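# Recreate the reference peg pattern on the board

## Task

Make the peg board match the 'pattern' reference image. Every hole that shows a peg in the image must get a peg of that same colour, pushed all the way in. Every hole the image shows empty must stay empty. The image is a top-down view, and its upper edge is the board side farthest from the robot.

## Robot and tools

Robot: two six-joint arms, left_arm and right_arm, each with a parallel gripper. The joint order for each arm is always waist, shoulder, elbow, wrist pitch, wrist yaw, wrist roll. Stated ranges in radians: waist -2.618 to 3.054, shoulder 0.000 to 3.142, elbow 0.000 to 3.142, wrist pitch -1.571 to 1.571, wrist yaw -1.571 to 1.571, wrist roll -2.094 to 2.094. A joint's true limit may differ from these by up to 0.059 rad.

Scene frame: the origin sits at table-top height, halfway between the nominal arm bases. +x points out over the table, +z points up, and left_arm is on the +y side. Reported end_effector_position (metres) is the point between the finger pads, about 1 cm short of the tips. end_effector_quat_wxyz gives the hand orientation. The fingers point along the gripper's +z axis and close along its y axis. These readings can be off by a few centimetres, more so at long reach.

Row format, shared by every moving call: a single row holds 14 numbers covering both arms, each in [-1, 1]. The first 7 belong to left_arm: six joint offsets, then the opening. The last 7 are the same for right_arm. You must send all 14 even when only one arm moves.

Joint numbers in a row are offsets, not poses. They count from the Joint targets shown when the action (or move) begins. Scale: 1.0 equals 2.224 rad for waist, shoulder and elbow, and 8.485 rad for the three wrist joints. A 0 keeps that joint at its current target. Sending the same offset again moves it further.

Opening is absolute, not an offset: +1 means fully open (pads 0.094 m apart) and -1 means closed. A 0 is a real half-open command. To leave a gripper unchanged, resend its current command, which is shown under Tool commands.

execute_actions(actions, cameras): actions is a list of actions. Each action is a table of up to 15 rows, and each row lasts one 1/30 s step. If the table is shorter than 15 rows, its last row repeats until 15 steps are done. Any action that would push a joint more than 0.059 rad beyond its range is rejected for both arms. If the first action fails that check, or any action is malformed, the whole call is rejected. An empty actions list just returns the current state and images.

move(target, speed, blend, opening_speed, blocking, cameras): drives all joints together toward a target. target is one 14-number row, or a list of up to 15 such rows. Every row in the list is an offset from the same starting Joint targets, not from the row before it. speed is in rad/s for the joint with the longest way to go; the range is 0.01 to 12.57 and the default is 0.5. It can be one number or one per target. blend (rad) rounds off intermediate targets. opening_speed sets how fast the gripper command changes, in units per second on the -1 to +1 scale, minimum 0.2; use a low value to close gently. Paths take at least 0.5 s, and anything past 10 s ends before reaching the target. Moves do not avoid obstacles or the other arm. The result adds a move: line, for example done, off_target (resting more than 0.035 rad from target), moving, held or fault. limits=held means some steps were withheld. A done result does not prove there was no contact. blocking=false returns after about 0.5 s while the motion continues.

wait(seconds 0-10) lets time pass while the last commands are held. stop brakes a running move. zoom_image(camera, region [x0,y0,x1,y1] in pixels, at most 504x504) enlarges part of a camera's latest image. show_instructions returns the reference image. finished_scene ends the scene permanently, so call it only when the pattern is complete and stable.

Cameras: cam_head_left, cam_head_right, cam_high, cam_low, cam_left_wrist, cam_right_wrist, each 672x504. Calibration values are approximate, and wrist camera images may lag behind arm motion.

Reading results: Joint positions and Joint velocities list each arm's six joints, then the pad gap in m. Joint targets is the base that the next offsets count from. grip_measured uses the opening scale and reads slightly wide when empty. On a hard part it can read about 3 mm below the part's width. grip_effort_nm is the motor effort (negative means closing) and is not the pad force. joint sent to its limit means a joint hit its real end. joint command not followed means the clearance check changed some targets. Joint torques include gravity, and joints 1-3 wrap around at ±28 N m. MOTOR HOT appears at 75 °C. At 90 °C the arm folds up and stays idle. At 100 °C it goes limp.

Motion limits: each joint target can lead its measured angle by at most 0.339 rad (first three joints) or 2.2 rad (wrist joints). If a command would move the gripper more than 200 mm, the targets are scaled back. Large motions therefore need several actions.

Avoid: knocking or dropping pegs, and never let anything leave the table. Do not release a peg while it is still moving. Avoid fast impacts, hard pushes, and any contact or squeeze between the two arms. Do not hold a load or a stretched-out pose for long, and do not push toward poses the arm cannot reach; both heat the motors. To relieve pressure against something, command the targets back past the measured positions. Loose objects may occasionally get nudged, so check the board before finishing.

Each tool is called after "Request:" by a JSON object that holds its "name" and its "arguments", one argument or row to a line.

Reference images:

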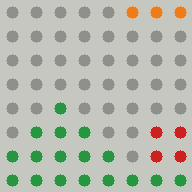

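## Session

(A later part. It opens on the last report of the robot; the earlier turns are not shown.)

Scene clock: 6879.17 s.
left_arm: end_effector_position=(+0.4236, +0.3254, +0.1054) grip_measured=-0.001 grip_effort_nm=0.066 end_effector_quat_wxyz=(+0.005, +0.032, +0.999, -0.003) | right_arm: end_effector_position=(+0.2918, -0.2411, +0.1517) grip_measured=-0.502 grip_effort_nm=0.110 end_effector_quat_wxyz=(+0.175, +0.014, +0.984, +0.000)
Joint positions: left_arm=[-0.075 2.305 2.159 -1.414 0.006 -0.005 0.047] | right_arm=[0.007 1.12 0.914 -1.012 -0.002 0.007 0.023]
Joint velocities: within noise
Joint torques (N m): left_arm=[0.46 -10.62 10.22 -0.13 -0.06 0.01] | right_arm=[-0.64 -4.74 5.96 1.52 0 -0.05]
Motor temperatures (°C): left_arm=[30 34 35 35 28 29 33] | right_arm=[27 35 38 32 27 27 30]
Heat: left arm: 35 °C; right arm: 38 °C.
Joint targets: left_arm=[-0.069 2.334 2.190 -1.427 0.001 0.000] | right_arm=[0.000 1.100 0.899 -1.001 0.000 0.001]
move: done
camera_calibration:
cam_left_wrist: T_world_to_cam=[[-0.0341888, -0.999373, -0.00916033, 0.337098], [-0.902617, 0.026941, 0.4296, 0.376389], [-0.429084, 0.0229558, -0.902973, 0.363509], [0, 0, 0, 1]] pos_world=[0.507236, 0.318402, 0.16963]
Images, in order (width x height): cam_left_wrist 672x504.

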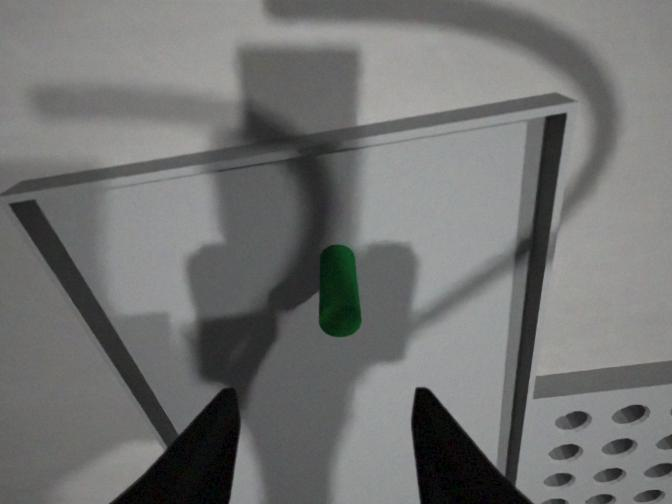

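Request:
{"name": "move", "arguments": {
  "target": [-0.0031,-0.0481,-0.0495,-0.0007,0,0,0,0,0,0,0,0,0,-0.5],
  "speed": 0.3,
  "cameras": ["cam_left_wrist"]
}}

Scene clock: 6900.47 s.
left_arm: end_effector_position=(+0.4062, +0.3266, +0.1023) grip_measured=-0.001 grip_effort_nm=0.061 end_effector_quat_wxyz=(-0.018, +0.032, +0.999, -0.003) | right_arm: end_effector_position=(+0.2918, -0.2411, +0.1517) grip_measured=-0.502 grip_effort_nm=0.110 end_effector_quat_wxyz=(+0.175, +0.014, +0.984, +0.000)
Joint positions: left_arm=[-0.075 2.271 2.09 -1.425 0.006 -0.005 0.047] | right_arm=[0.007 1.12 0.914 -1.012 -0.002 0.007 0.023]
Joint velocities: within noise
Joint torques (N m): left_arm=[-0.02 -16.54 6.02 -0.19 -0.06 0.06] | right_arm=[-0.64 -4.75 5.91 1.52 0 -0.05]
Motor temperatures (°C): left_arm=[30 39 36 33 28 29 33] | right_arm=[27 35 38 32 27 27 30]
Heat: left arm: 39 °C; right arm: 38 °C.
Joint targets: left_arm=[-0.076 2.227 2.079 -1.433 0.001 0.000] | right_arm=[0.000 1.100 0.899 -1.001 0.000 0.001]
move: off_target (left_arm); left_arm: the shoulder is farthest, 0.044 rad from its target
camera_calibration:
cam_left_wrist: T_world_to_cam=[[-0.034741, -0.999339, -0.0107494, 0.33806], [-0.881862, 0.0255927, 0.470812, 0.349684], [-0.470226, 0.025836, -0.882168, 0.366958], [0, 0, 0, 1]] pos_world=[0.49267, 0.319407, 0.162717]
Images, in order (width x height): cam_left_wrist 672x504.

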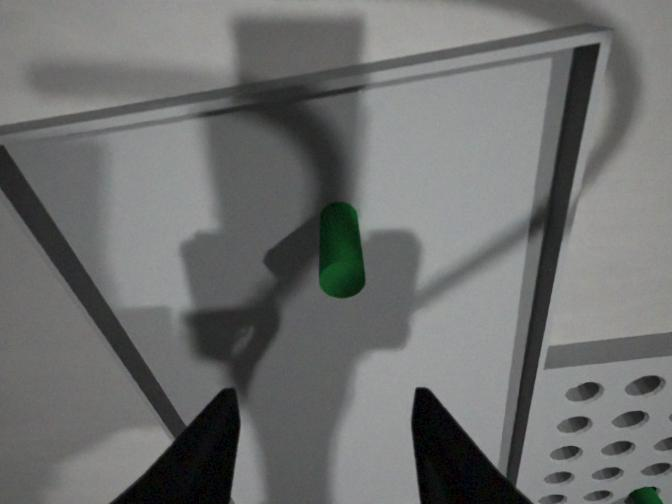

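Request:
{"name": "move", "arguments": {
  "target": [-0.0035,0.0275,-0.0306,0.0145,0,0,0,0,0,0,0,0,0,-0.5],
  "speed": 0.2,
  "cameras": ["cam_left_wrist"]
}}

Scene clock: 6914.97 s.
left_arm: end_effector_position=(+0.4133, +0.3249, +0.0854) grip_measured=-0.001 grip_effort_nm=0.056 end_effector_quat_wxyz=(-0.004, +0.034, +0.999, -0.003) | right_arm: end_effector_position=(+0.2918, -0.2411, +0.1517) grip_measured=-0.502 grip_effort_nm=0.110 end_effector_quat_wxyz=(+0.175, +0.014, +0.984, +0.000)
Joint positions: left_arm=[-0.078 2.271 2.023 -1.331 0.006 -0.005 0.047] | right_arm=[0.007 1.12 0.914 -1.012 -0.002 0.007 0.023]
Joint velocities: within noise
Joint torques (N m): left_arm=[-0.38 -11.32 5.89 0.14 -0.05 0.06] | right_arm=[-0.62 -4.75 5.93 1.53 0 -0.05]
Motor temperatures (°C): left_arm=[30 46 36 33 28 29 33] | right_arm=[27 35 38 32 27 27 30]
Heat: left arm: 46 °C; right arm: 38 °C.
Joint targets: left_arm=[-0.083 2.288 2.011 -1.310 0.001 0.000] | right_arm=[0.000 1.100 0.899 -1.001 0.000 0.001]
move: done
camera_calibration:
cam_left_wrist: T_world_to_cam=[[-0.0370691, -0.999264, -0.00985089, 0.337299], [-0.894388, 0.0287783, 0.446365, 0.370227], [-0.445753, 0.0253569, -0.894797, 0.346557], [0, 0, 0, 1]] pos_world=[0.498109, 0.317609, 0.148165]
Images, in order (width x height): cam_left_wrist 672x504.

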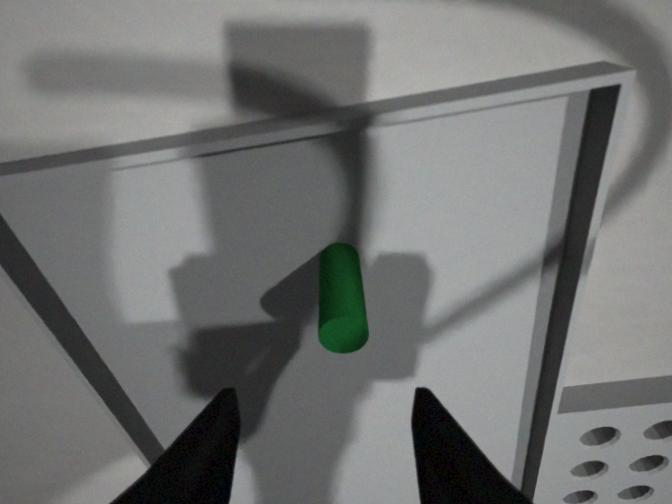

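Request:
{"name": "move", "arguments": {
  "target": [
    [-0.004,0,0,0,0,0,0,0,0,0,0,0,0,-0.5],
    [-0.004,0.0125,-0.0175,0.008,0,0,0,0,0,0,0,0,0,-0.5]
  ],
  "speed": 0.2,
  "cameras": ["cam_left_wrist"]
}}

Scene clock: 6925.90 s.
left_arm: end_effector_position=(+0.4181, +0.3205, +0.0664) grip_measured=-0.001 grip_effort_nm=0.061 end_effector_quat_wxyz=(-0.001, +0.038, +0.999, -0.003) | right_arm: end_effector_position=(+0.2918, -0.2411, +0.1517) grip_measured=-0.502 grip_effort_nm=0.110 end_effector_quat_wxyz=(+0.175, +0.014, +0.984, +0.000)
Joint positions: left_arm=[-0.087 2.292 1.983 -1.263 0.006 -0.005 0.047] | right_arm=[0.007 1.12 0.914 -1.012 -0.002 0.007 0.023]
Joint velocities: within noise
Joint torques (N m): left_arm=[-0.53 -10.89 6.04 0.17 -0.03 0.04] | right_arm=[-0.64 -4.74 5.91 1.52 0 -0.05]
Motor temperatures (°C): left_arm=[30 44 35 33 28 29 33] | right_arm=[27 35 38 32 27 27 30]
Heat: left arm: 44 °C; right arm: 38 °C.
Joint targets: left_arm=[-0.093 2.316 1.972 -1.242 0.001 0.000] | right_arm=[0.000 1.100 0.899 -1.001 0.000 0.001]
move: done
camera_calibration:
cam_left_wrist: T_world_to_cam=[[-0.046174, -0.998887, -0.00964149, 0.336527], [-0.896943, 0.037209, 0.440577, 0.381893], [-0.439728, 0.0289911, -0.897663, 0.328254], [0, 0, 0, 1]] pos_world=[0.502417, 0.312426, 0.129652]
Images, in order (width x height): cam_left_wrist 672x504.

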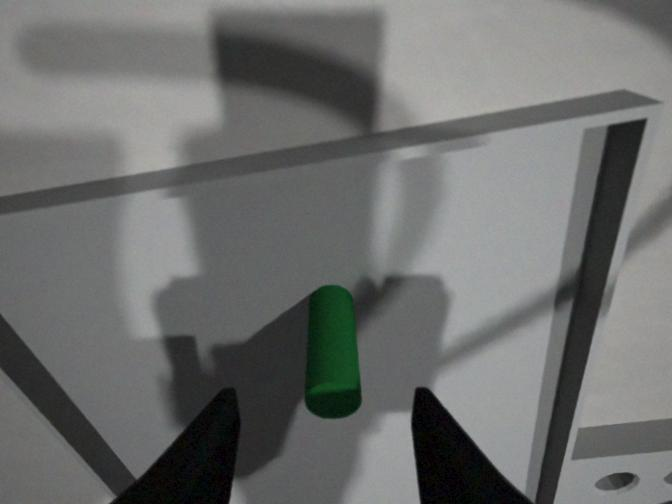

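Request:
{"name": "move", "arguments": {
  "target": [-0.0008,0.0099,-0.0131,0.0064,0,0,0,0,0,0,0,0,0,-0.5],
  "speed": 0.15,
  "cameras": ["cam_left_wrist"]
}}

Scene clock: 6932.33 s.
left_arm: end_effector_position=(+0.4224, +0.3201, +0.0507) grip_measured=-0.001 grip_effort_nm=0.046 end_effector_quat_wxyz=(+0.002, +0.038, +0.999, -0.003) | right_arm: end_effector_position=(+0.2918, -0.2411, +0.1517) grip_measured=-0.502 grip_effort_nm=0.110 end_effector_quat_wxyz=(+0.175, +0.014, +0.984, +0.000)
Joint positions: left_arm=[-0.087 2.312 1.954 -1.209 0.006 -0.005 0.047] | right_arm=[0.007 1.12 0.914 -1.012 -0.002 0.007 0.023]
Joint velocities: within noise
Joint torques (N m): left_arm=[-0.59 -10.84 6.05 0.17 -0.08 0.05] | right_arm=[-0.62 -4.75 5.94 1.53 0 -0.04]
Motor temperatures (°C): left_arm=[30 43 35 32 28 29 33] | right_arm=[27 35 38 32 27 27 30]
Heat: left arm: 43 °C; right arm: 38 °C.
Joint targets: left_arm=[-0.094 2.338 1.943 -1.188 0.001 0.000] | right_arm=[0.000 1.100 0.899 -1.001 0.000 0.001]
move: done
camera_calibration:
cam_left_wrist: T_world_to_cam=[[-0.0460988, -0.998892, -0.00945995, 0.336203], [-0.899431, 0.0373847, 0.43546, 0.393901], [-0.434624, 0.0285828, -0.900158, 0.314156], [0, 0, 0, 1]] pos_world=[0.506325, 0.312125, 0.114442]
Images, in order (width x height): cam_left_wrist 672x504.

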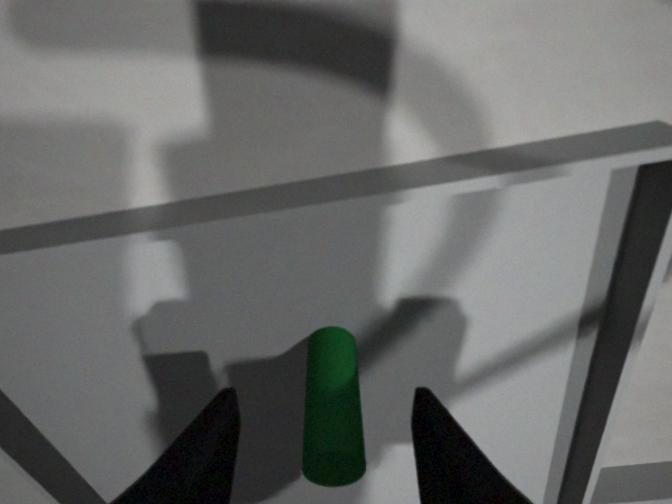

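Request:
{"name": "move", "arguments": {
  "target": [-0.0018,0.0018,-0.0061,0.0021,0,0,0,0,0,0,0,0,0,-0.5],
  "speed": 0.1,
  "cameras": ["cam_left_wrist"]
}}

Request:
{"name": "move", "arguments": {
  "target": [0,0,0,0,0,0,-0.9,0,0,0,0,0,0,-0.5],
  "opening_speed": 0.8,
  "cameras": ["cam_left_wrist"]
}}

Scene clock: 6943.80 s.
left_arm: end_effector_position=(+0.4234, +0.3187, +0.0477) grip_measured=-0.001 grip_effort_nm=0.066 end_effector_quat_wxyz=(+0.005, +0.040, +0.999, -0.003) | right_arm: end_effector_position=(+0.2918, -0.2411, +0.1517) grip_measured=-0.502 grip_effort_nm=0.110 end_effector_quat_wxyz=(+0.175, +0.014, +0.984, +0.000)
Joint positions: left_arm=[-0.09 2.312 1.943 -1.191 0.006 -0.005 0.047] | right_arm=[0.007 1.12 0.914 -1.012 -0.002 0.007 0.023]
Joint velocities: within noise
Joint torques (N m): left_arm=[-0.68 -10.47 5.94 0.23 -0.06 0.04] | right_arm=[-0.62 -4.72 5.9 1.52 0 -0.05]
Motor temperatures (°C): left_arm=[30 40 35 32 28 29 33] | right_arm=[27 35 38 32 27 27 30]
Heat: left arm: 40 °C; right arm: 38 °C.
Joint targets: left_arm=[-0.098 2.342 1.930 -1.170 0.001 0.000] | right_arm=[0.000 1.100 0.899 -1.001 0.000 0.001]
move: done
camera_calibration:
cam_left_wrist: T_world_to_cam=[[-0.0491572, -0.998749, -0.00917724, 0.335989], [-0.901952, 0.0404424, 0.429938, 0.39651], [-0.429029, 0.029412, -0.902812, 0.309501], [0, 0, 0, 1]] pos_world=[0.506934, 0.31043, 0.11203]
Images, in order (width x height): cam_left_wrist 672x504.

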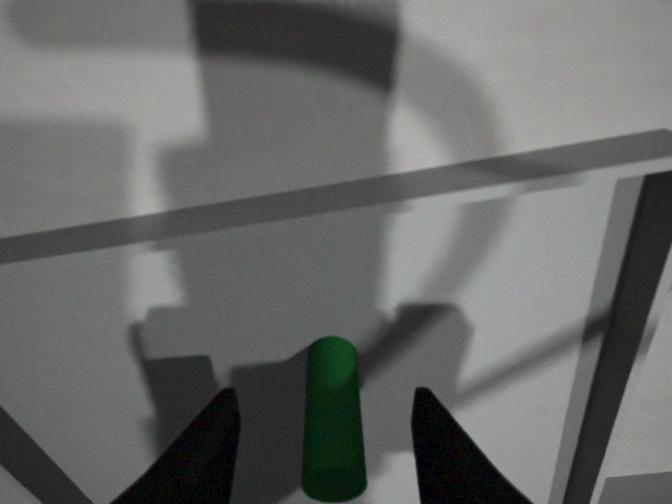

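Scene clock: 6945.13 s.
left_arm: end_effector_position=(+0.4234, +0.3174, +0.0477) grip_measured=-0.685 grip_effort_nm=-1.048 end_effector_quat_wxyz=(+0.005, +0.041, +0.999, -0.003) | right_arm: end_effector_position=(+0.2918, -0.2411, +0.1517) grip_measured=-0.502 grip_effort_nm=0.110 end_effector_quat_wxyz=(+0.175, +0.014, +0.984, +0.000)
Joint positions: left_arm=[-0.093 2.312 1.943 -1.19 0.006 -0.005 0.015] | right_arm=[0.007 1.12 0.914 -1.012 -0.002 0.007 0.023]
Joint velocities: within noise
Joint torques (N m): left_arm=[-0.59 -10.39 5.93 0.19 -0.1 0.02] | right_arm=[-0.65 -4.75 5.93 1.53 0 -0.05]
Motor temperatures (°C): left_arm=[30 40 35 32 28 29 33] | right_arm=[27 35 38 32 27 27 30]
Heat: left arm: 40 °C; right arm: 38 °C.
Joint targets: left_arm=[-0.098 2.342 1.930 -1.170 0.001 0.000] | right_arm=[0.000 1.100 0.899 -1.001 0.000 0.001]
move: done
camera_calibration:
cam_left_wrist: T_world_to_cam=[[-0.0517517, -0.998618, -0.00914513, 0.335867], [-0.902011, 0.0428112, 0.429585, 0.395904], [-0.4286, 0.0304808, -0.90298, 0.309013], [0, 0, 0, 1]] pos_world=[0.506934, 0.309035, 0.11203]
Images, in order (width x height): cam_left_wrist 672x504.

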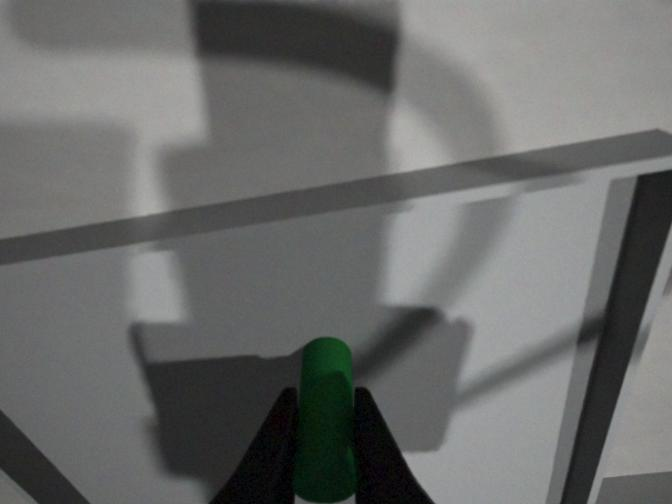

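Request:
{"name": "move", "arguments": {
  "target": [
    [0,-0.1205,-0.0094,-0.0291,0,0,-0.9,0,0,0,0,0,0,-0.5],
    [-0.1808,-0.3112,-0.1709,-0.0354,0,0,-0.9,0,0,0,0,0,0,-0.5],
    [-0.424,-0.4011,-0.2788,-0.0271,0,-0.0529,-0.9,0,0,0,0,0,0,-0.5]
  ],
  "speed": 0.6,
  "cameras": ["cam_left_wrist"]
}}

Request:
{"name": "move", "arguments": {
  "target": [0,0.0886,-0.1241,0.0511,0,0,-0.9,0,0,0,0,0,0,-0.5],
  "speed": 0.3,
  "cameras": ["cam_left_wrist"]
}}

Request:
{"name": "zoom_image", "arguments": {
  "camera": "cam_left_wrist",
  "region": [230, 220, 430, 420]
}}

Scene clock: 6962.37 s.
left_arm: end_effector_position=(+0.1002, +0.1456, +0.1700) grip_measured=-0.685 grip_effort_nm=-1.053 end_effector_quat_wxyz=(-0.002, +0.294, +0.956, -0.001) | right_arm: end_effector_position=(+0.2918, -0.2411, +0.1517) grip_measured=-0.502 grip_effort_nm=0.110 end_effector_quat_wxyz=(+0.175, +0.014, +0.984, +0.000)
Joint positions: left_arm=[-1.04 1.476 1.323 -1.419 0.003 -0.438 0.015] | right_arm=[0.007 1.12 0.914 -1.012 -0.002 0.007 0.023]
Joint velocities: within noise
Joint torques (N m): left_arm=[-0.1 -7.98 5.86 0.2 -0.05 -0.12] | right_arm=[-0.62 -4.74 5.93 1.52 0 -0.05]
Motor temperatures (°C): left_arm=[30 38 34 32 28 29 33] | right_arm=[27 35 38 32 27 27 30]
Heat: left arm: 38 °C; right arm: 38 °C.
Joint targets: left_arm=[-1.041 1.450 1.310 -1.400 0.001 -0.449] | right_arm=[0.000 1.100 0.899 -1.001 0.000 0.001]
move: done
camera_calibration:
cam_left_wrist: T_world_to_cam=[[-0.536358, -0.843878, -0.0137979, 0.175454], [-0.760191, 0.475937, 0.44226, -0.0203092], [-0.366646, 0.247698, -0.896781, 0.247276], [0, 0, 0, 1]] pos_world=[0.16933, 0.0964777, 0.233155]
Images, in order (width x height): cam_left_wrist 672x504.

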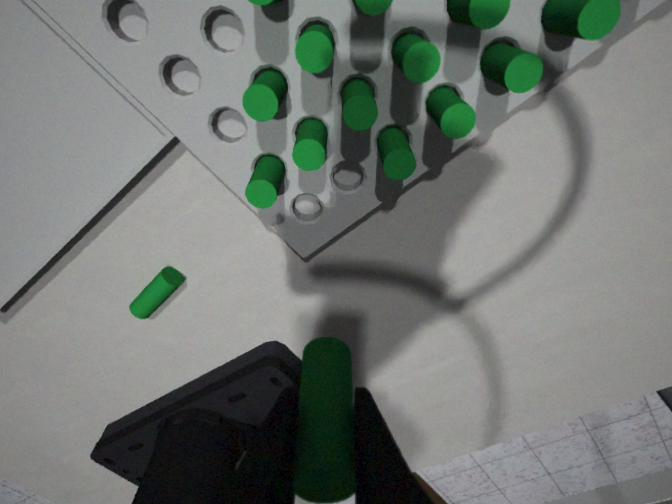

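Scene clock: 6964.50 s.
left_arm: end_effector_position=(+0.1134, +0.1233, +0.0621) grip_measured=-0.685 grip_effort_nm=-1.057 end_effector_quat_wxyz=(-0.004, +0.293, +0.956, +0.001) | right_arm: end_effector_position=(+0.2918, -0.2411, +0.1517) grip_measured=-0.502 grip_effort_nm=0.110 end_effector_quat_wxyz=(+0.175, +0.014, +0.984, +0.000)
Joint positions: left_arm=[-1.04 1.635 1.043 -0.987 0.003 -0.44 0.015] | right_arm=[0.007 1.12 0.914 -1.012 -0.002 0.007 0.023]
Joint velocities: within noise
Joint torques (N m): left_arm=[-0.23 -5.57 5.82 0.16 -0.03 -0.12] | right_arm=[-0.61 -4.74 5.93 1.53 0.01 -0.05]
Motor temperatures (°C): left_arm=[30 38 34 32 28 29 33] | right_arm=[27 35 38 32 27 27 30]
Heat: left arm: 38 °C; right arm: 38 °C.
Joint targets: left_arm=[-1.041 1.647 1.034 -0.966 0.001 -0.449] | right_arm=[0.000 1.100 0.899 -1.001 0.000 0.001]
move: done
camera_calibration:
cam_left_wrist: T_world_to_cam=[[-0.53474, -0.844861, -0.0162328, 0.162292], [-0.759924, 0.472402, 0.446488, 0.0482784], [-0.369551, 0.25109, -0.894643, 0.160606], [0, 0, 0, 1]] pos_world=[0.182824, 0.073981, 0.124764]
Images, in order (width x height): cam_left_wrist 672x504.

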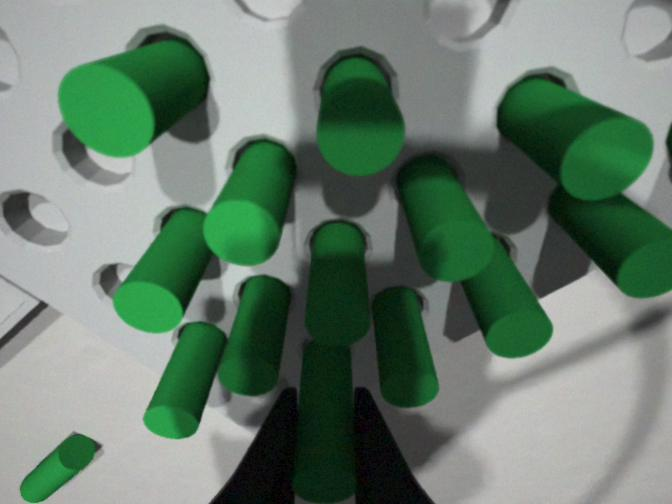

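Scaled by 2.520 from the camera's 672x504 image, which has a finer 960x720 frame.

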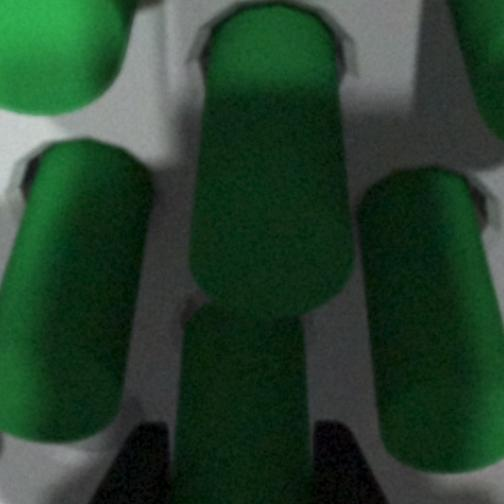

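Request:
{"name": "zoom_image", "arguments": {
  "camera": "cam_left_wrist",
  "region": [285, 320, 375, 380]
}}

Scaled by 5.600 from the camera's 672x504 image, which has a finer 960x720 frame.

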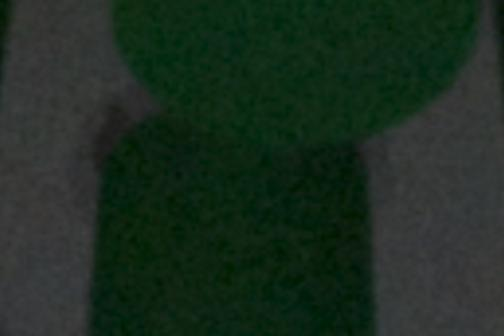

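Request:
{"name": "zoom_image", "arguments": {
  "camera": "cam_left_wrist",
  "region": [345, 330, 375, 360]
}}

Request:
{"name": "zoom_image", "arguments": {
  "camera": "cam_left_wrist",
  "region": [290, 330, 320, 360]
}}

Scaled by 16.800 from the camera's 672x504 image, which has a finer 960x720 frame.

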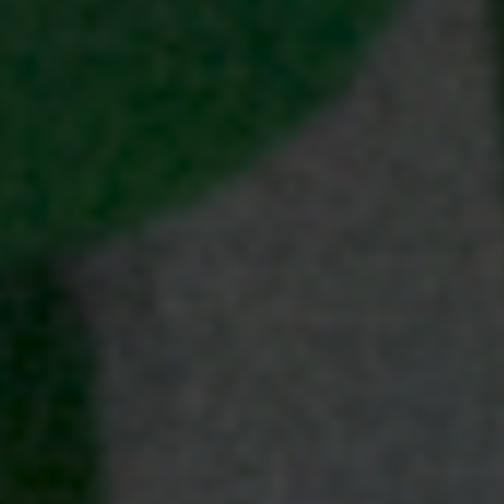

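Scaled by 16.800 from the camera's 672x504 image, which has a finer 960x720 frame.

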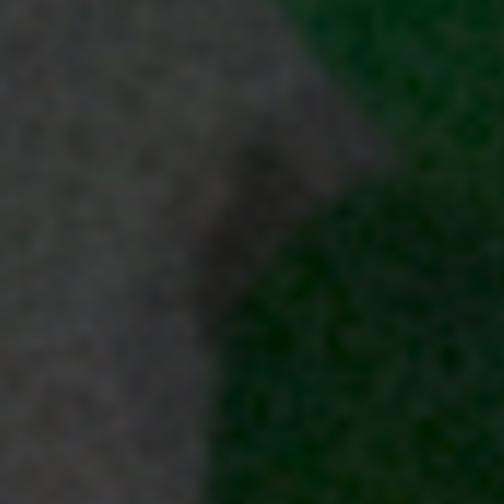

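Request:
{"name": "move", "arguments": {
  "target": [0,-0.004,-0.0042,0,0,0,-0.9,0,0,0,0,0,0,-0.5],
  "speed": 0.1,
  "cameras": ["cam_left_wrist"]
}}

Request:
{"name": "zoom_image", "arguments": {
  "camera": "cam_left_wrist",
  "region": [285, 310, 375, 380]
}}

Scene clock: 7045.40 s.
left_arm: end_effector_position=(+0.1124, +0.1250, +0.0604) grip_measured=-0.685 grip_effort_nm=-1.043 end_effector_quat_wxyz=(-0.006, +0.293, +0.956, +0.003) | right_arm: end_effector_position=(+0.2918, -0.2411, +0.1517) grip_measured=-0.502 grip_effort_nm=0.110 end_effector_quat_wxyz=(+0.175, +0.014, +0.984, +0.000)
Joint positions: left_arm=[-1.04 1.635 1.036 -0.985 0.003 -0.44 0.015] | right_arm=[0.007 1.12 0.914 -1.012 -0.002 0.007 0.023]
Joint velocities: within noise
Joint torques (N m): left_arm=[-0.01 -6.32 5.55 0.14 0.01 -0.17] | right_arm=[-0.64 -4.77 5.93 1.52 0 -0.05]
Motor temperatures (°C): left_arm=[30 34 34 32 28 29 34] | right_arm=[27 35 38 32 27 27 30]
Heat: left arm: 34 °C; right arm: 38 °C.
Joint targets: left_arm=[-1.041 1.638 1.024 -0.967 0.001 -0.449] | right_arm=[0.000 1.100 0.899 -1.001 0.000 0.001]
move: done
camera_calibration:
cam_left_wrist: T_world_to_cam=[[-0.534816, -0.844762, -0.0186907, 0.163325], [-0.758706, 0.470363, 0.450692, 0.0473531], [-0.371936, 0.255218, -0.892484, 0.157943], [0, 0, 0, 1]] pos_world=[0.182021, 0.0753876, 0.122672]
Images, in order (width x height): cam_left_wrist 672x504.

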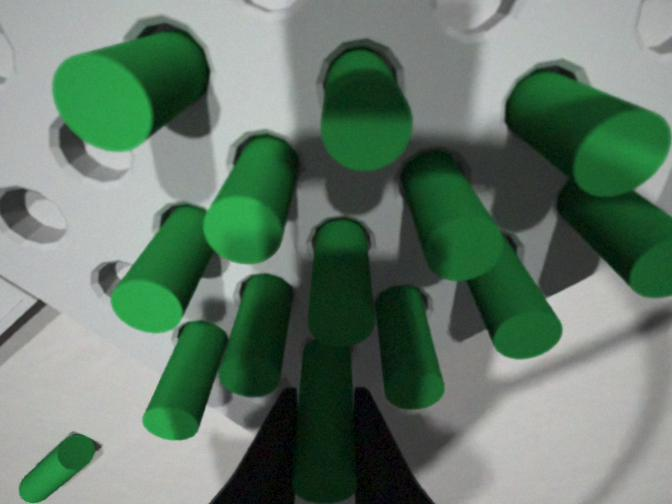

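Scaled by 5.600 from the camera's 672x504 image, which has a finer 960x720 frame.

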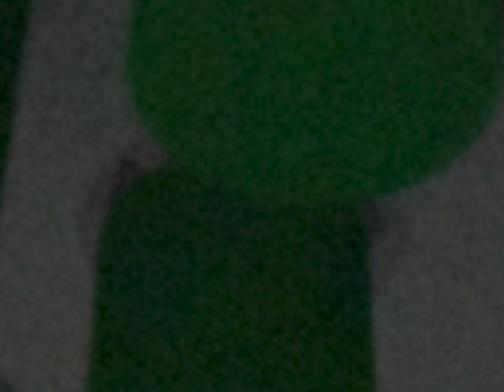

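Request:
{"name": "move", "arguments": {
  "target": [0,-0.005,-0.0003,-0.0007,0,0,-0.9,0,0,0,0,0,0,-0.5],
  "speed": 0.1,
  "cameras": ["cam_left_wrist"]
}}

Request:
{"name": "zoom_image", "arguments": {
  "camera": "cam_left_wrist",
  "region": [230, 220, 430, 420]
}}

Request:
{"name": "zoom_image", "arguments": {
  "camera": "cam_left_wrist",
  "region": [285, 310, 375, 380]
}}

Scene clock: 7064.83 s.
left_arm: end_effector_position=(+0.1124, +0.1250, +0.0604) grip_measured=-0.685 grip_effort_nm=-1.048 end_effector_quat_wxyz=(-0.006, +0.293, +0.956, +0.003) | right_arm: end_effector_position=(+0.2918, -0.2411, +0.1517) grip_measured=-0.502 grip_effort_nm=0.110 end_effector_quat_wxyz=(+0.175, +0.014, +0.984, +0.000)
Joint positions: left_arm=[-1.04 1.635 1.036 -0.985 0.003 -0.44 0.015] | right_arm=[0.007 1.12 0.914 -1.012 -0.002 0.007 0.023]
Joint velocities: within noise
Joint torques (N m): left_arm=[-0.36 -7.25 5.56 0.11 -0.06 -0.15] | right_arm=[-0.64 -4.77 5.93 1.53 0 -0.05]
Motor temperatures (°C): left_arm=[30 34 35 32 28 29 34] | right_arm=[27 35 38 32 27 27 30]
Heat: left arm: 35 °C; right arm: 38 °C.
Joint targets: left_arm=[-1.041 1.627 1.024 -0.973 0.001 -0.449] | right_arm=[0.000 1.100 0.899 -1.001 0.000 0.001]
move: done
camera_calibration:
cam_left_wrist: T_world_to_cam=[[-0.534816, -0.844762, -0.0186907, 0.163325], [-0.758706, 0.470363, 0.450692, 0.0473531], [-0.371936, 0.255218, -0.892484, 0.157943], [0, 0, 0, 1]] pos_world=[0.182021, 0.0753876, 0.122672]
Images, in order (width x height): cam_left_wrist 672x504.

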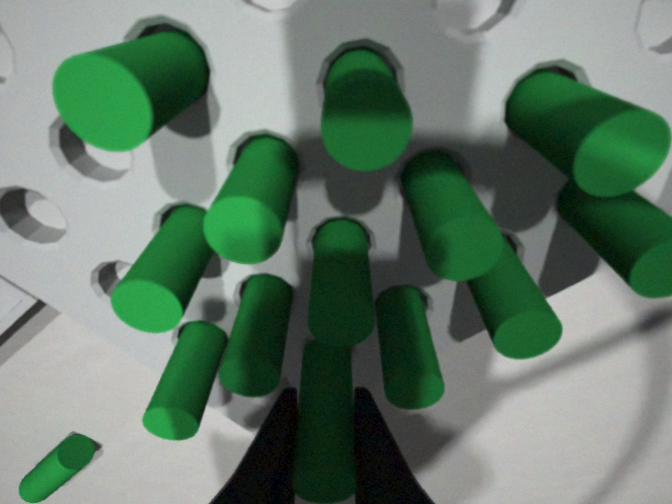

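Scaled by 2.520 from the camera's 672x504 image, which has a finer 960x720 frame.

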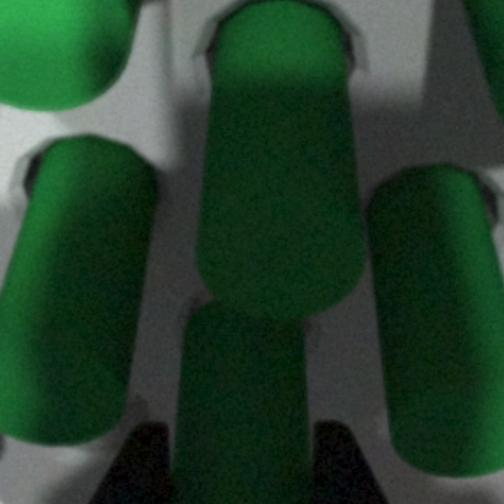

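Scaled by 5.600 from the camera's 672x504 image, which has a finer 960x720 frame.

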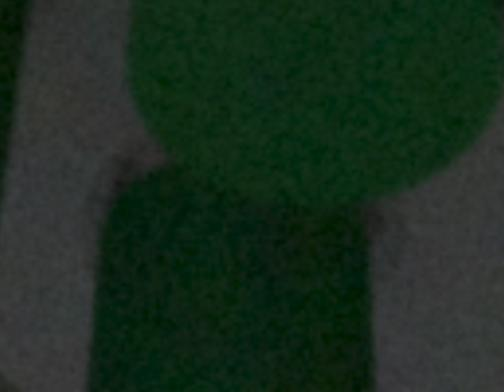

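Request:
{"name": "move", "arguments": {
  "target": [
    [0,0.008,0,0,0,0,-0.9,0,0,0,0,0,0,-0.5],
    [0,0.0184,-0.0245,0.0097,0,0,-0.9,0,0,0,0,0,0,-0.5]
  ],
  "speed": 0.06,
  "cameras": ["cam_left_wrist"]
}}

Request:
{"name": "zoom_image", "arguments": {
  "camera": "cam_left_wrist",
  "region": [270, 320, 400, 410]
}}

Scene clock: 7094.80 s.
left_arm: end_effector_position=(+0.1109, +0.1275, +0.0508) grip_measured=-0.685 grip_effort_nm=-1.053 end_effector_quat_wxyz=(-0.007, +0.293, +0.956, +0.004) | right_arm: end_effector_position=(+0.2918, -0.2411, +0.1517) grip_measured=-0.502 grip_effort_nm=0.110 end_effector_quat_wxyz=(+0.175, +0.014, +0.984, +0.000)
Joint positions: left_arm=[-1.04 1.642 1.002 -0.948 0.003 -0.44 0.015] | right_arm=[0.007 1.12 0.914 -1.012 -0.002 0.007 0.023]
Joint velocities: within noise
Joint torques (N m): left_arm=[-0.03 -4.23 3.59 0.53 -0.03 -0.13] | right_arm=[-0.62 -4.78 5.91 1.53 0 -0.05]
Motor temperatures (°C): left_arm=[30 34 35 31 28 29 35] | right_arm=[27 35 38 32 27 27 30]
Heat: left arm: 35 °C; right arm: 38 °C.
Joint targets: left_arm=[-1.041 1.668 0.969 -0.890 0.000 -0.449] | right_arm=[0.000 1.100 0.899 -1.001 0.000 0.001]
move: off_target (left_arm); left_arm: the wrist pitch is farthest, 0.057 rad from its target
camera_calibration:
cam_left_wrist: T_world_to_cam=[[-0.534875, -0.844686, -0.0203609, 0.164612], [-0.757788, 0.468912, 0.453739, 0.0492655], [-0.37372, 0.258123, -0.890902, 0.147806], [0, 0, 0, 1]] pos_world=[0.180618, 0.0777923, 0.112679]
Images, in order (width x height): cam_left_wrist 672x504.

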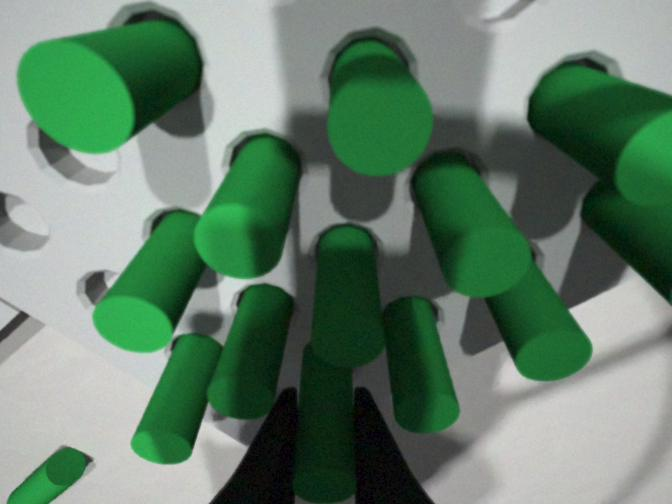

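Scaled by 3.877 from the camera's 672x504 image, which has a finer 960x720 frame.

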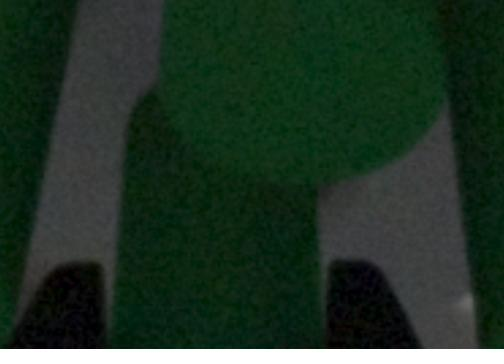

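Request:
{"name": "wait", "arguments": {
  "seconds": 0.1,
  "cameras": ["cam_head_left","cam_low","cam_head_right"]
}}

Request:
{"name": "zoom_image", "arguments": {
  "camera": "cam_head_left",
  "region": [150, 270, 300, 360]
}}

Request:
{"name": "zoom_image", "arguments": {
  "camera": "cam_head_right",
  "region": [160, 270, 300, 350]
}}

Request:
{"name": "zoom_image", "arguments": {
  "camera": "cam_low",
  "region": [380, 240, 480, 290]
}}

Scene clock: 7142.87 s.
left_arm: end_effector_position=(+0.1109, +0.1275, +0.0508) grip_measured=-0.685 grip_effort_nm=-1.053 end_effector_quat_wxyz=(-0.007, +0.293, +0.956, +0.004) | right_arm: end_effector_position=(+0.2918, -0.2411, +0.1517) grip_measured=-0.502 grip_effort_nm=0.115 end_effector_quat_wxyz=(+0.175, +0.014, +0.984, +0.000)
Joint positions: left_arm=[-1.04 1.642 1.002 -0.948 0.003 -0.44 0.015] | right_arm=[0.007 1.12 0.914 -1.012 -0.002 0.007 0.023]
Joint velocities: within noise
Joint torques (N m): left_arm=[-0.12 -4.38 3.44 0.56 -0.02 -0.18] | right_arm=[-0.64 -4.74 5.93 1.53 0 -0.06]
Motor temperatures (°C): left_arm=[30 33 34 32 28 29 35] | right_arm=[27 35 38 32 27 27 30]
Heat: left arm: 35 °C; right arm: 38 °C.
Joint targets: left_arm=[-1.041 1.668 0.969 -0.890 0.000 -0.449] | right_arm=[0.000 1.100 0.899 -1.001 0.000 0.001]
Tool commands: left_gripper/opening=-0.9 right_gripper/opening=-0.5
wait: 0.10 s; at rest from the start
Images, in order (width x height): cam_head_left 672x504, cam_head_right 672x504, cam_low 672x504.

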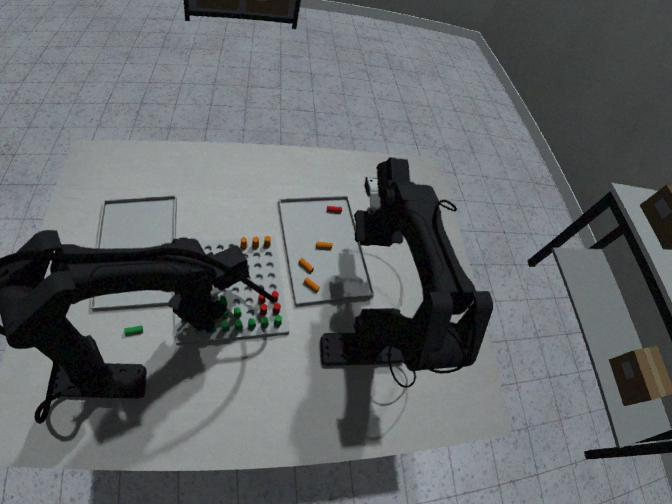

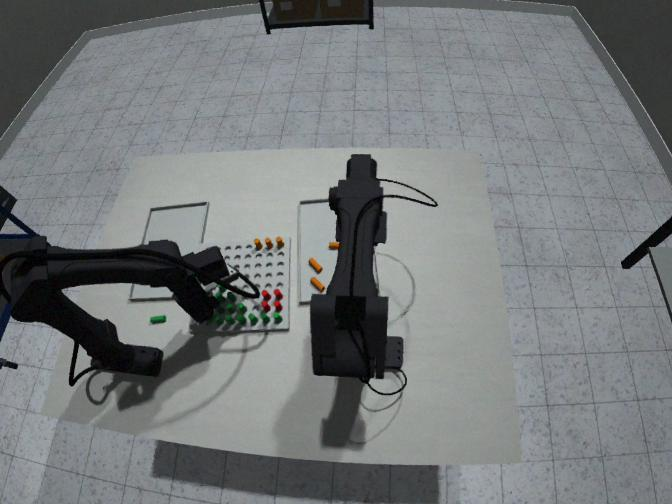

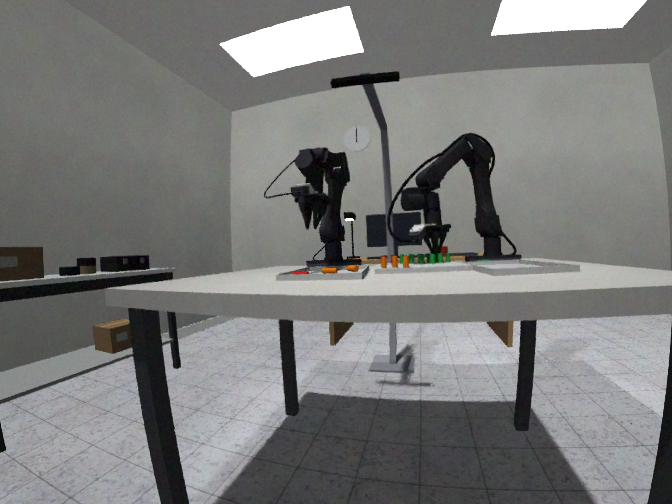

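Scaled by 3.360 from the camera's 672x504 image, which has a finer 960x720 frame.

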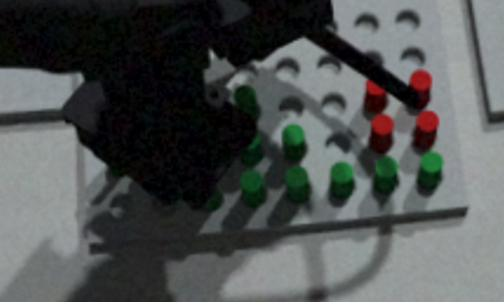

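Scaled by 3.600 from the camera's 672x504 image, which has a finer 960x720 frame.

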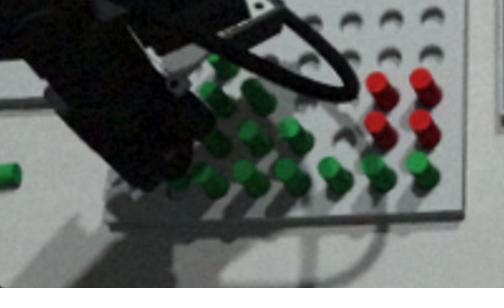

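Scaled by 5.040 from the camera's 672x504 image, which has a finer 960x720 frame.

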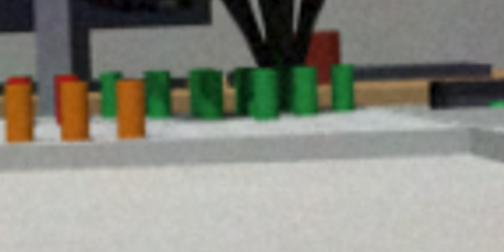

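Request:
{"name": "zoom_image", "arguments": {
  "camera": "cam_head_right",
  "region": [205, 280, 260, 330]
}}

Request:
{"name": "zoom_image", "arguments": {
  "camera": "cam_head_left",
  "region": [200, 285, 260, 340]
}}

Scaled by 9.164 from the camera's 672x504 image, which has a finer 960x720 frame.

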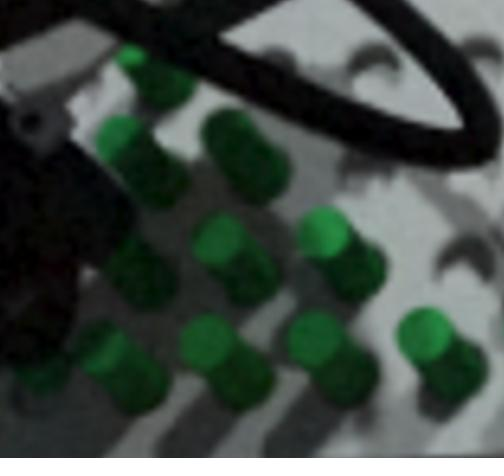

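Scaled by 8.400 from the camera's 672x504 image, which has a finer 960x720 frame.

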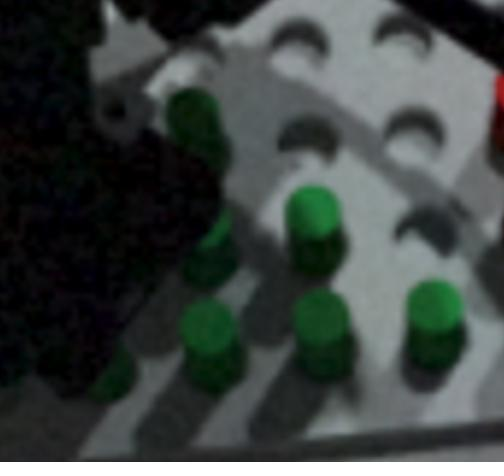

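Request:
{"name": "move", "arguments": {
  "target": [0,0.009,0.003,0.0004,0,0,-0.9,0,0,0,0,0,0,-0.5],
  "speed": 0.06,
  "cameras": ["cam_left_wrist"]
}}

Request:
{"name": "zoom_image", "arguments": {
  "camera": "cam_left_wrist",
  "region": [270, 320, 400, 410]
}}

Scene clock: 7158.07 s.
left_arm: end_effector_position=(+0.1109, +0.1275, +0.0505) grip_measured=-0.685 grip_effort_nm=-1.043 end_effector_quat_wxyz=(-0.007, +0.293, +0.956, +0.005) | right_arm: end_effector_position=(+0.2918, -0.2411, +0.1517) grip_measured=-0.502 grip_effort_nm=0.115 end_effector_quat_wxyz=(+0.175, +0.014, +0.984, +0.000)
Joint positions: left_arm=[-1.04 1.643 1.002 -0.947 0.003 -0.44 0.015] | right_arm=[0.007 1.12 0.914 -1.012 -0.002 0.007 0.023]
Joint velocities: within noise
Joint torques (N m): left_arm=[-0.06 -2.65 4.15 0.59 -0.02 -0.15] | right_arm=[-0.64 -4.74 5.91 1.52 0.01 -0.04]
Motor temperatures (°C): left_arm=[30 33 34 32 28 29 35] | right_arm=[27 35 38 32 27 27 30]
Heat: left arm: 35 °C; right arm: 38 °C.
Joint targets: left_arm=[-1.041 1.688 0.976 -0.887 0.000 -0.449] | right_arm=[0.000 1.100 0.899 -1.001 0.000 0.001]
move: off_target (left_arm); left_arm: the wrist pitch is farthest, 0.061 rad from its target
camera_calibration:
cam_left_wrist: T_world_to_cam=[[-0.534861, -0.844685, -0.0207754, 0.164566], [-0.757653, 0.468578, 0.45431, 0.0493845], [-0.374014, 0.258733, -0.890601, 0.147537], [0, 0, 0, 1]] pos_world=[0.180617, 0.0776932, 0.11238]
Images, in order (width x height): cam_left_wrist 672x504.

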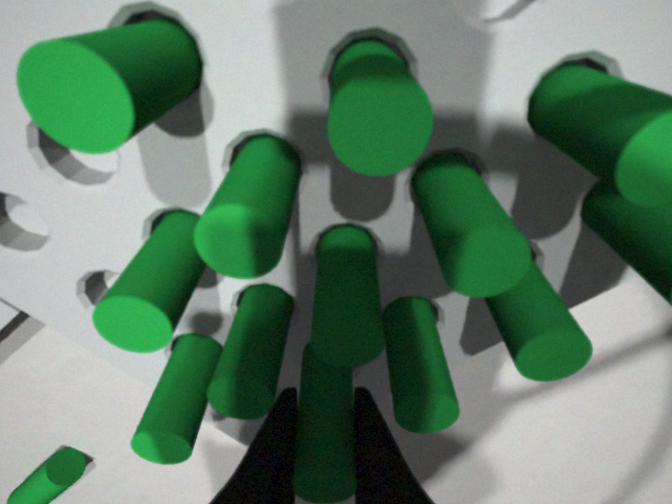

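Scaled by 3.877 from the camera's 672x504 image, which has a finer 960x720 frame.

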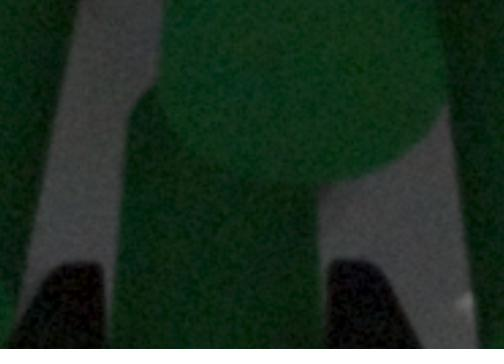

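Request:
{"name": "zoom_image", "arguments": {
  "camera": "cam_low",
  "region": [415, 225, 465, 270]
}}

Request:
{"name": "zoom_image", "arguments": {
  "camera": "cam_left_wrist",
  "region": [280, 330, 370, 400]
}}

This scene's latest camera images include none from cam_low. They are from: cam_left_wrist. cam_low's image comes with the result of a call that names it in "cameras".

Scaled by 5.600 from the camera's 672x504 image, which has a finer 960x720 frame.

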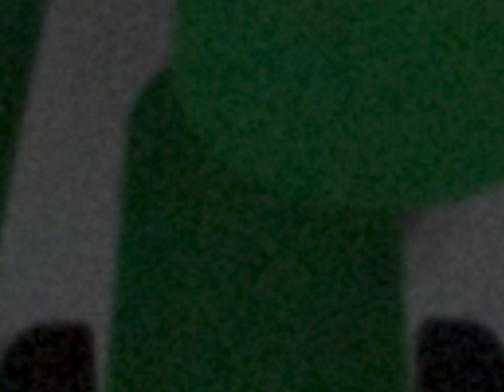

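Request:
{"name": "move", "arguments": {
  "target": [0,-0.036,0.03,-0.014,0,0,-0.9,0,0,0,0,0,0,-0.5],
  "speed": 0.15,
  "cameras": ["cam_left_wrist","cam_low","cam_head_left"]
}}

Request:
{"name": "zoom_image", "arguments": {
  "camera": "cam_left_wrist",
  "region": [230, 304, 430, 504]
}}

Scene clock: 7238.60 s.
left_arm: end_effector_position=(+0.1074, +0.1335, +0.0536) grip_measured=-0.685 grip_effort_nm=-1.048 end_effector_quat_wxyz=(-0.020, +0.293, +0.956, +0.016) | right_arm: end_effector_position=(+0.2918, -0.2411, +0.1517) grip_measured=-0.502 grip_effort_nm=0.110 end_effector_quat_wxyz=(+0.175, +0.014, +0.984, +0.000)
Joint positions: left_arm=[-1.04 1.643 1.014 -0.992 0.003 -0.44 0.015] | right_arm=[0.007 1.12 0.914 -1.012 -0.002 0.007 0.023]
Joint velocities: within noise
Joint torques (N m): left_arm=[-0.05 -9.73 9.35 -0.25 -0.06 -0.11] | right_arm=[-0.59 -4.75 5.93 1.53 0.01 -0.04]
Motor temperatures (°C): left_arm=[30 32 34 32 28 29 35] | right_arm=[27 35 38 32 27 27 30]
Heat: left arm: 35 °C; right arm: 38 °C.
Joint targets: left_arm=[-1.041 1.608 1.042 -1.005 0.001 -0.449] | right_arm=[0.000 1.100 0.899 -1.001 0.000 0.001]
move: done
camera_calibration:
cam_left_wrist: T_world_to_cam=[[-0.535351, -0.843878, -0.035621, 0.168591], [-0.749802, 0.455408, 0.480001, 0.0419683], [-0.38884, 0.283678, -0.876545, 0.144971], [0, 0, 0, 1]] pos_world=[0.178094, 0.0820326, 0.112934]
Images, in order (width x height): cam_head_left 672x504, cam_low 672x504, cam_left_wrist 672x504.

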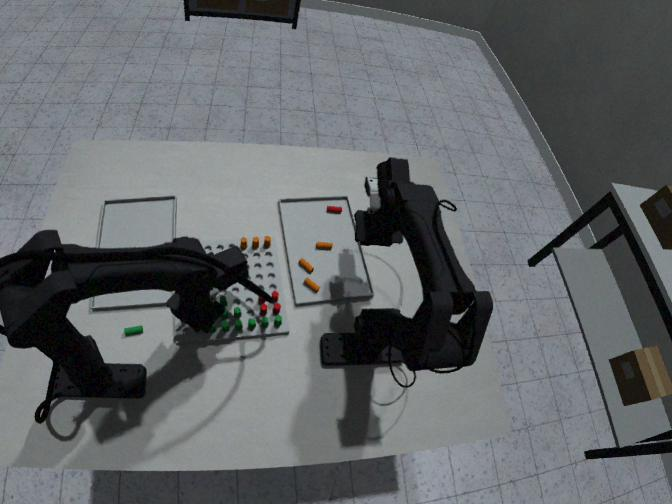

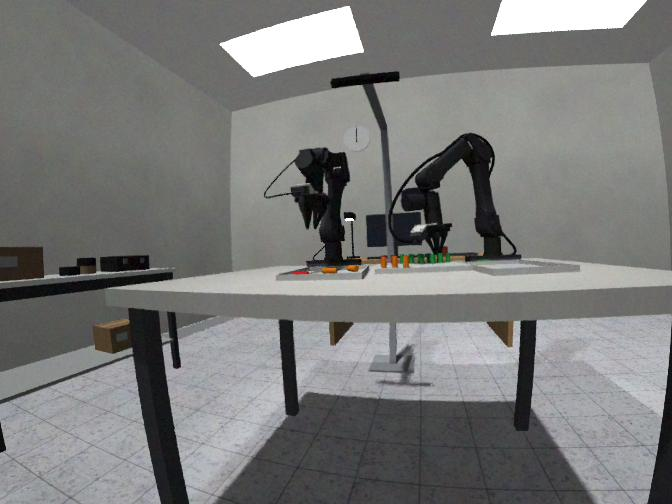

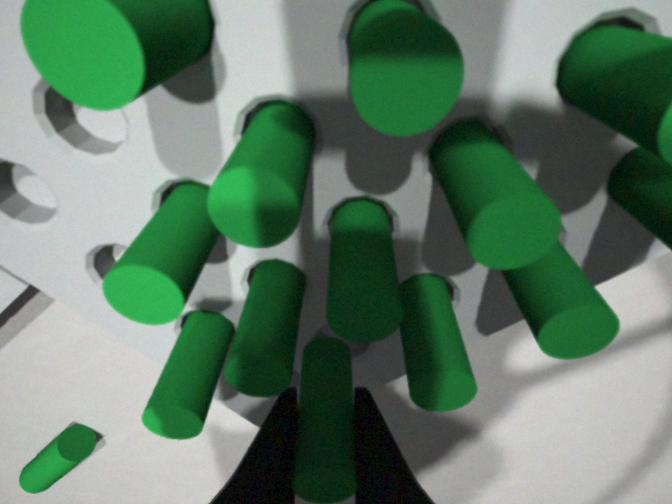

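Scaled by 2.520 from the camera's 672x504 image, which has a finer 960x720 frame.

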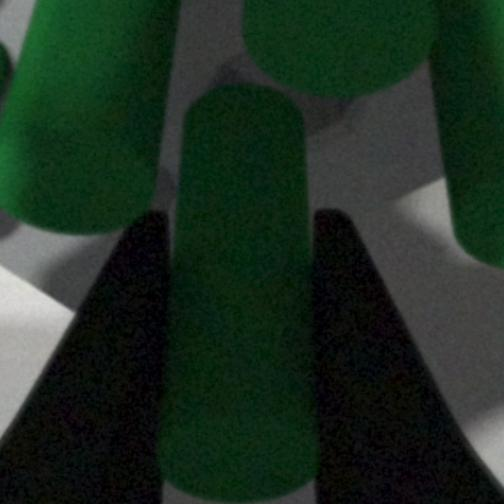

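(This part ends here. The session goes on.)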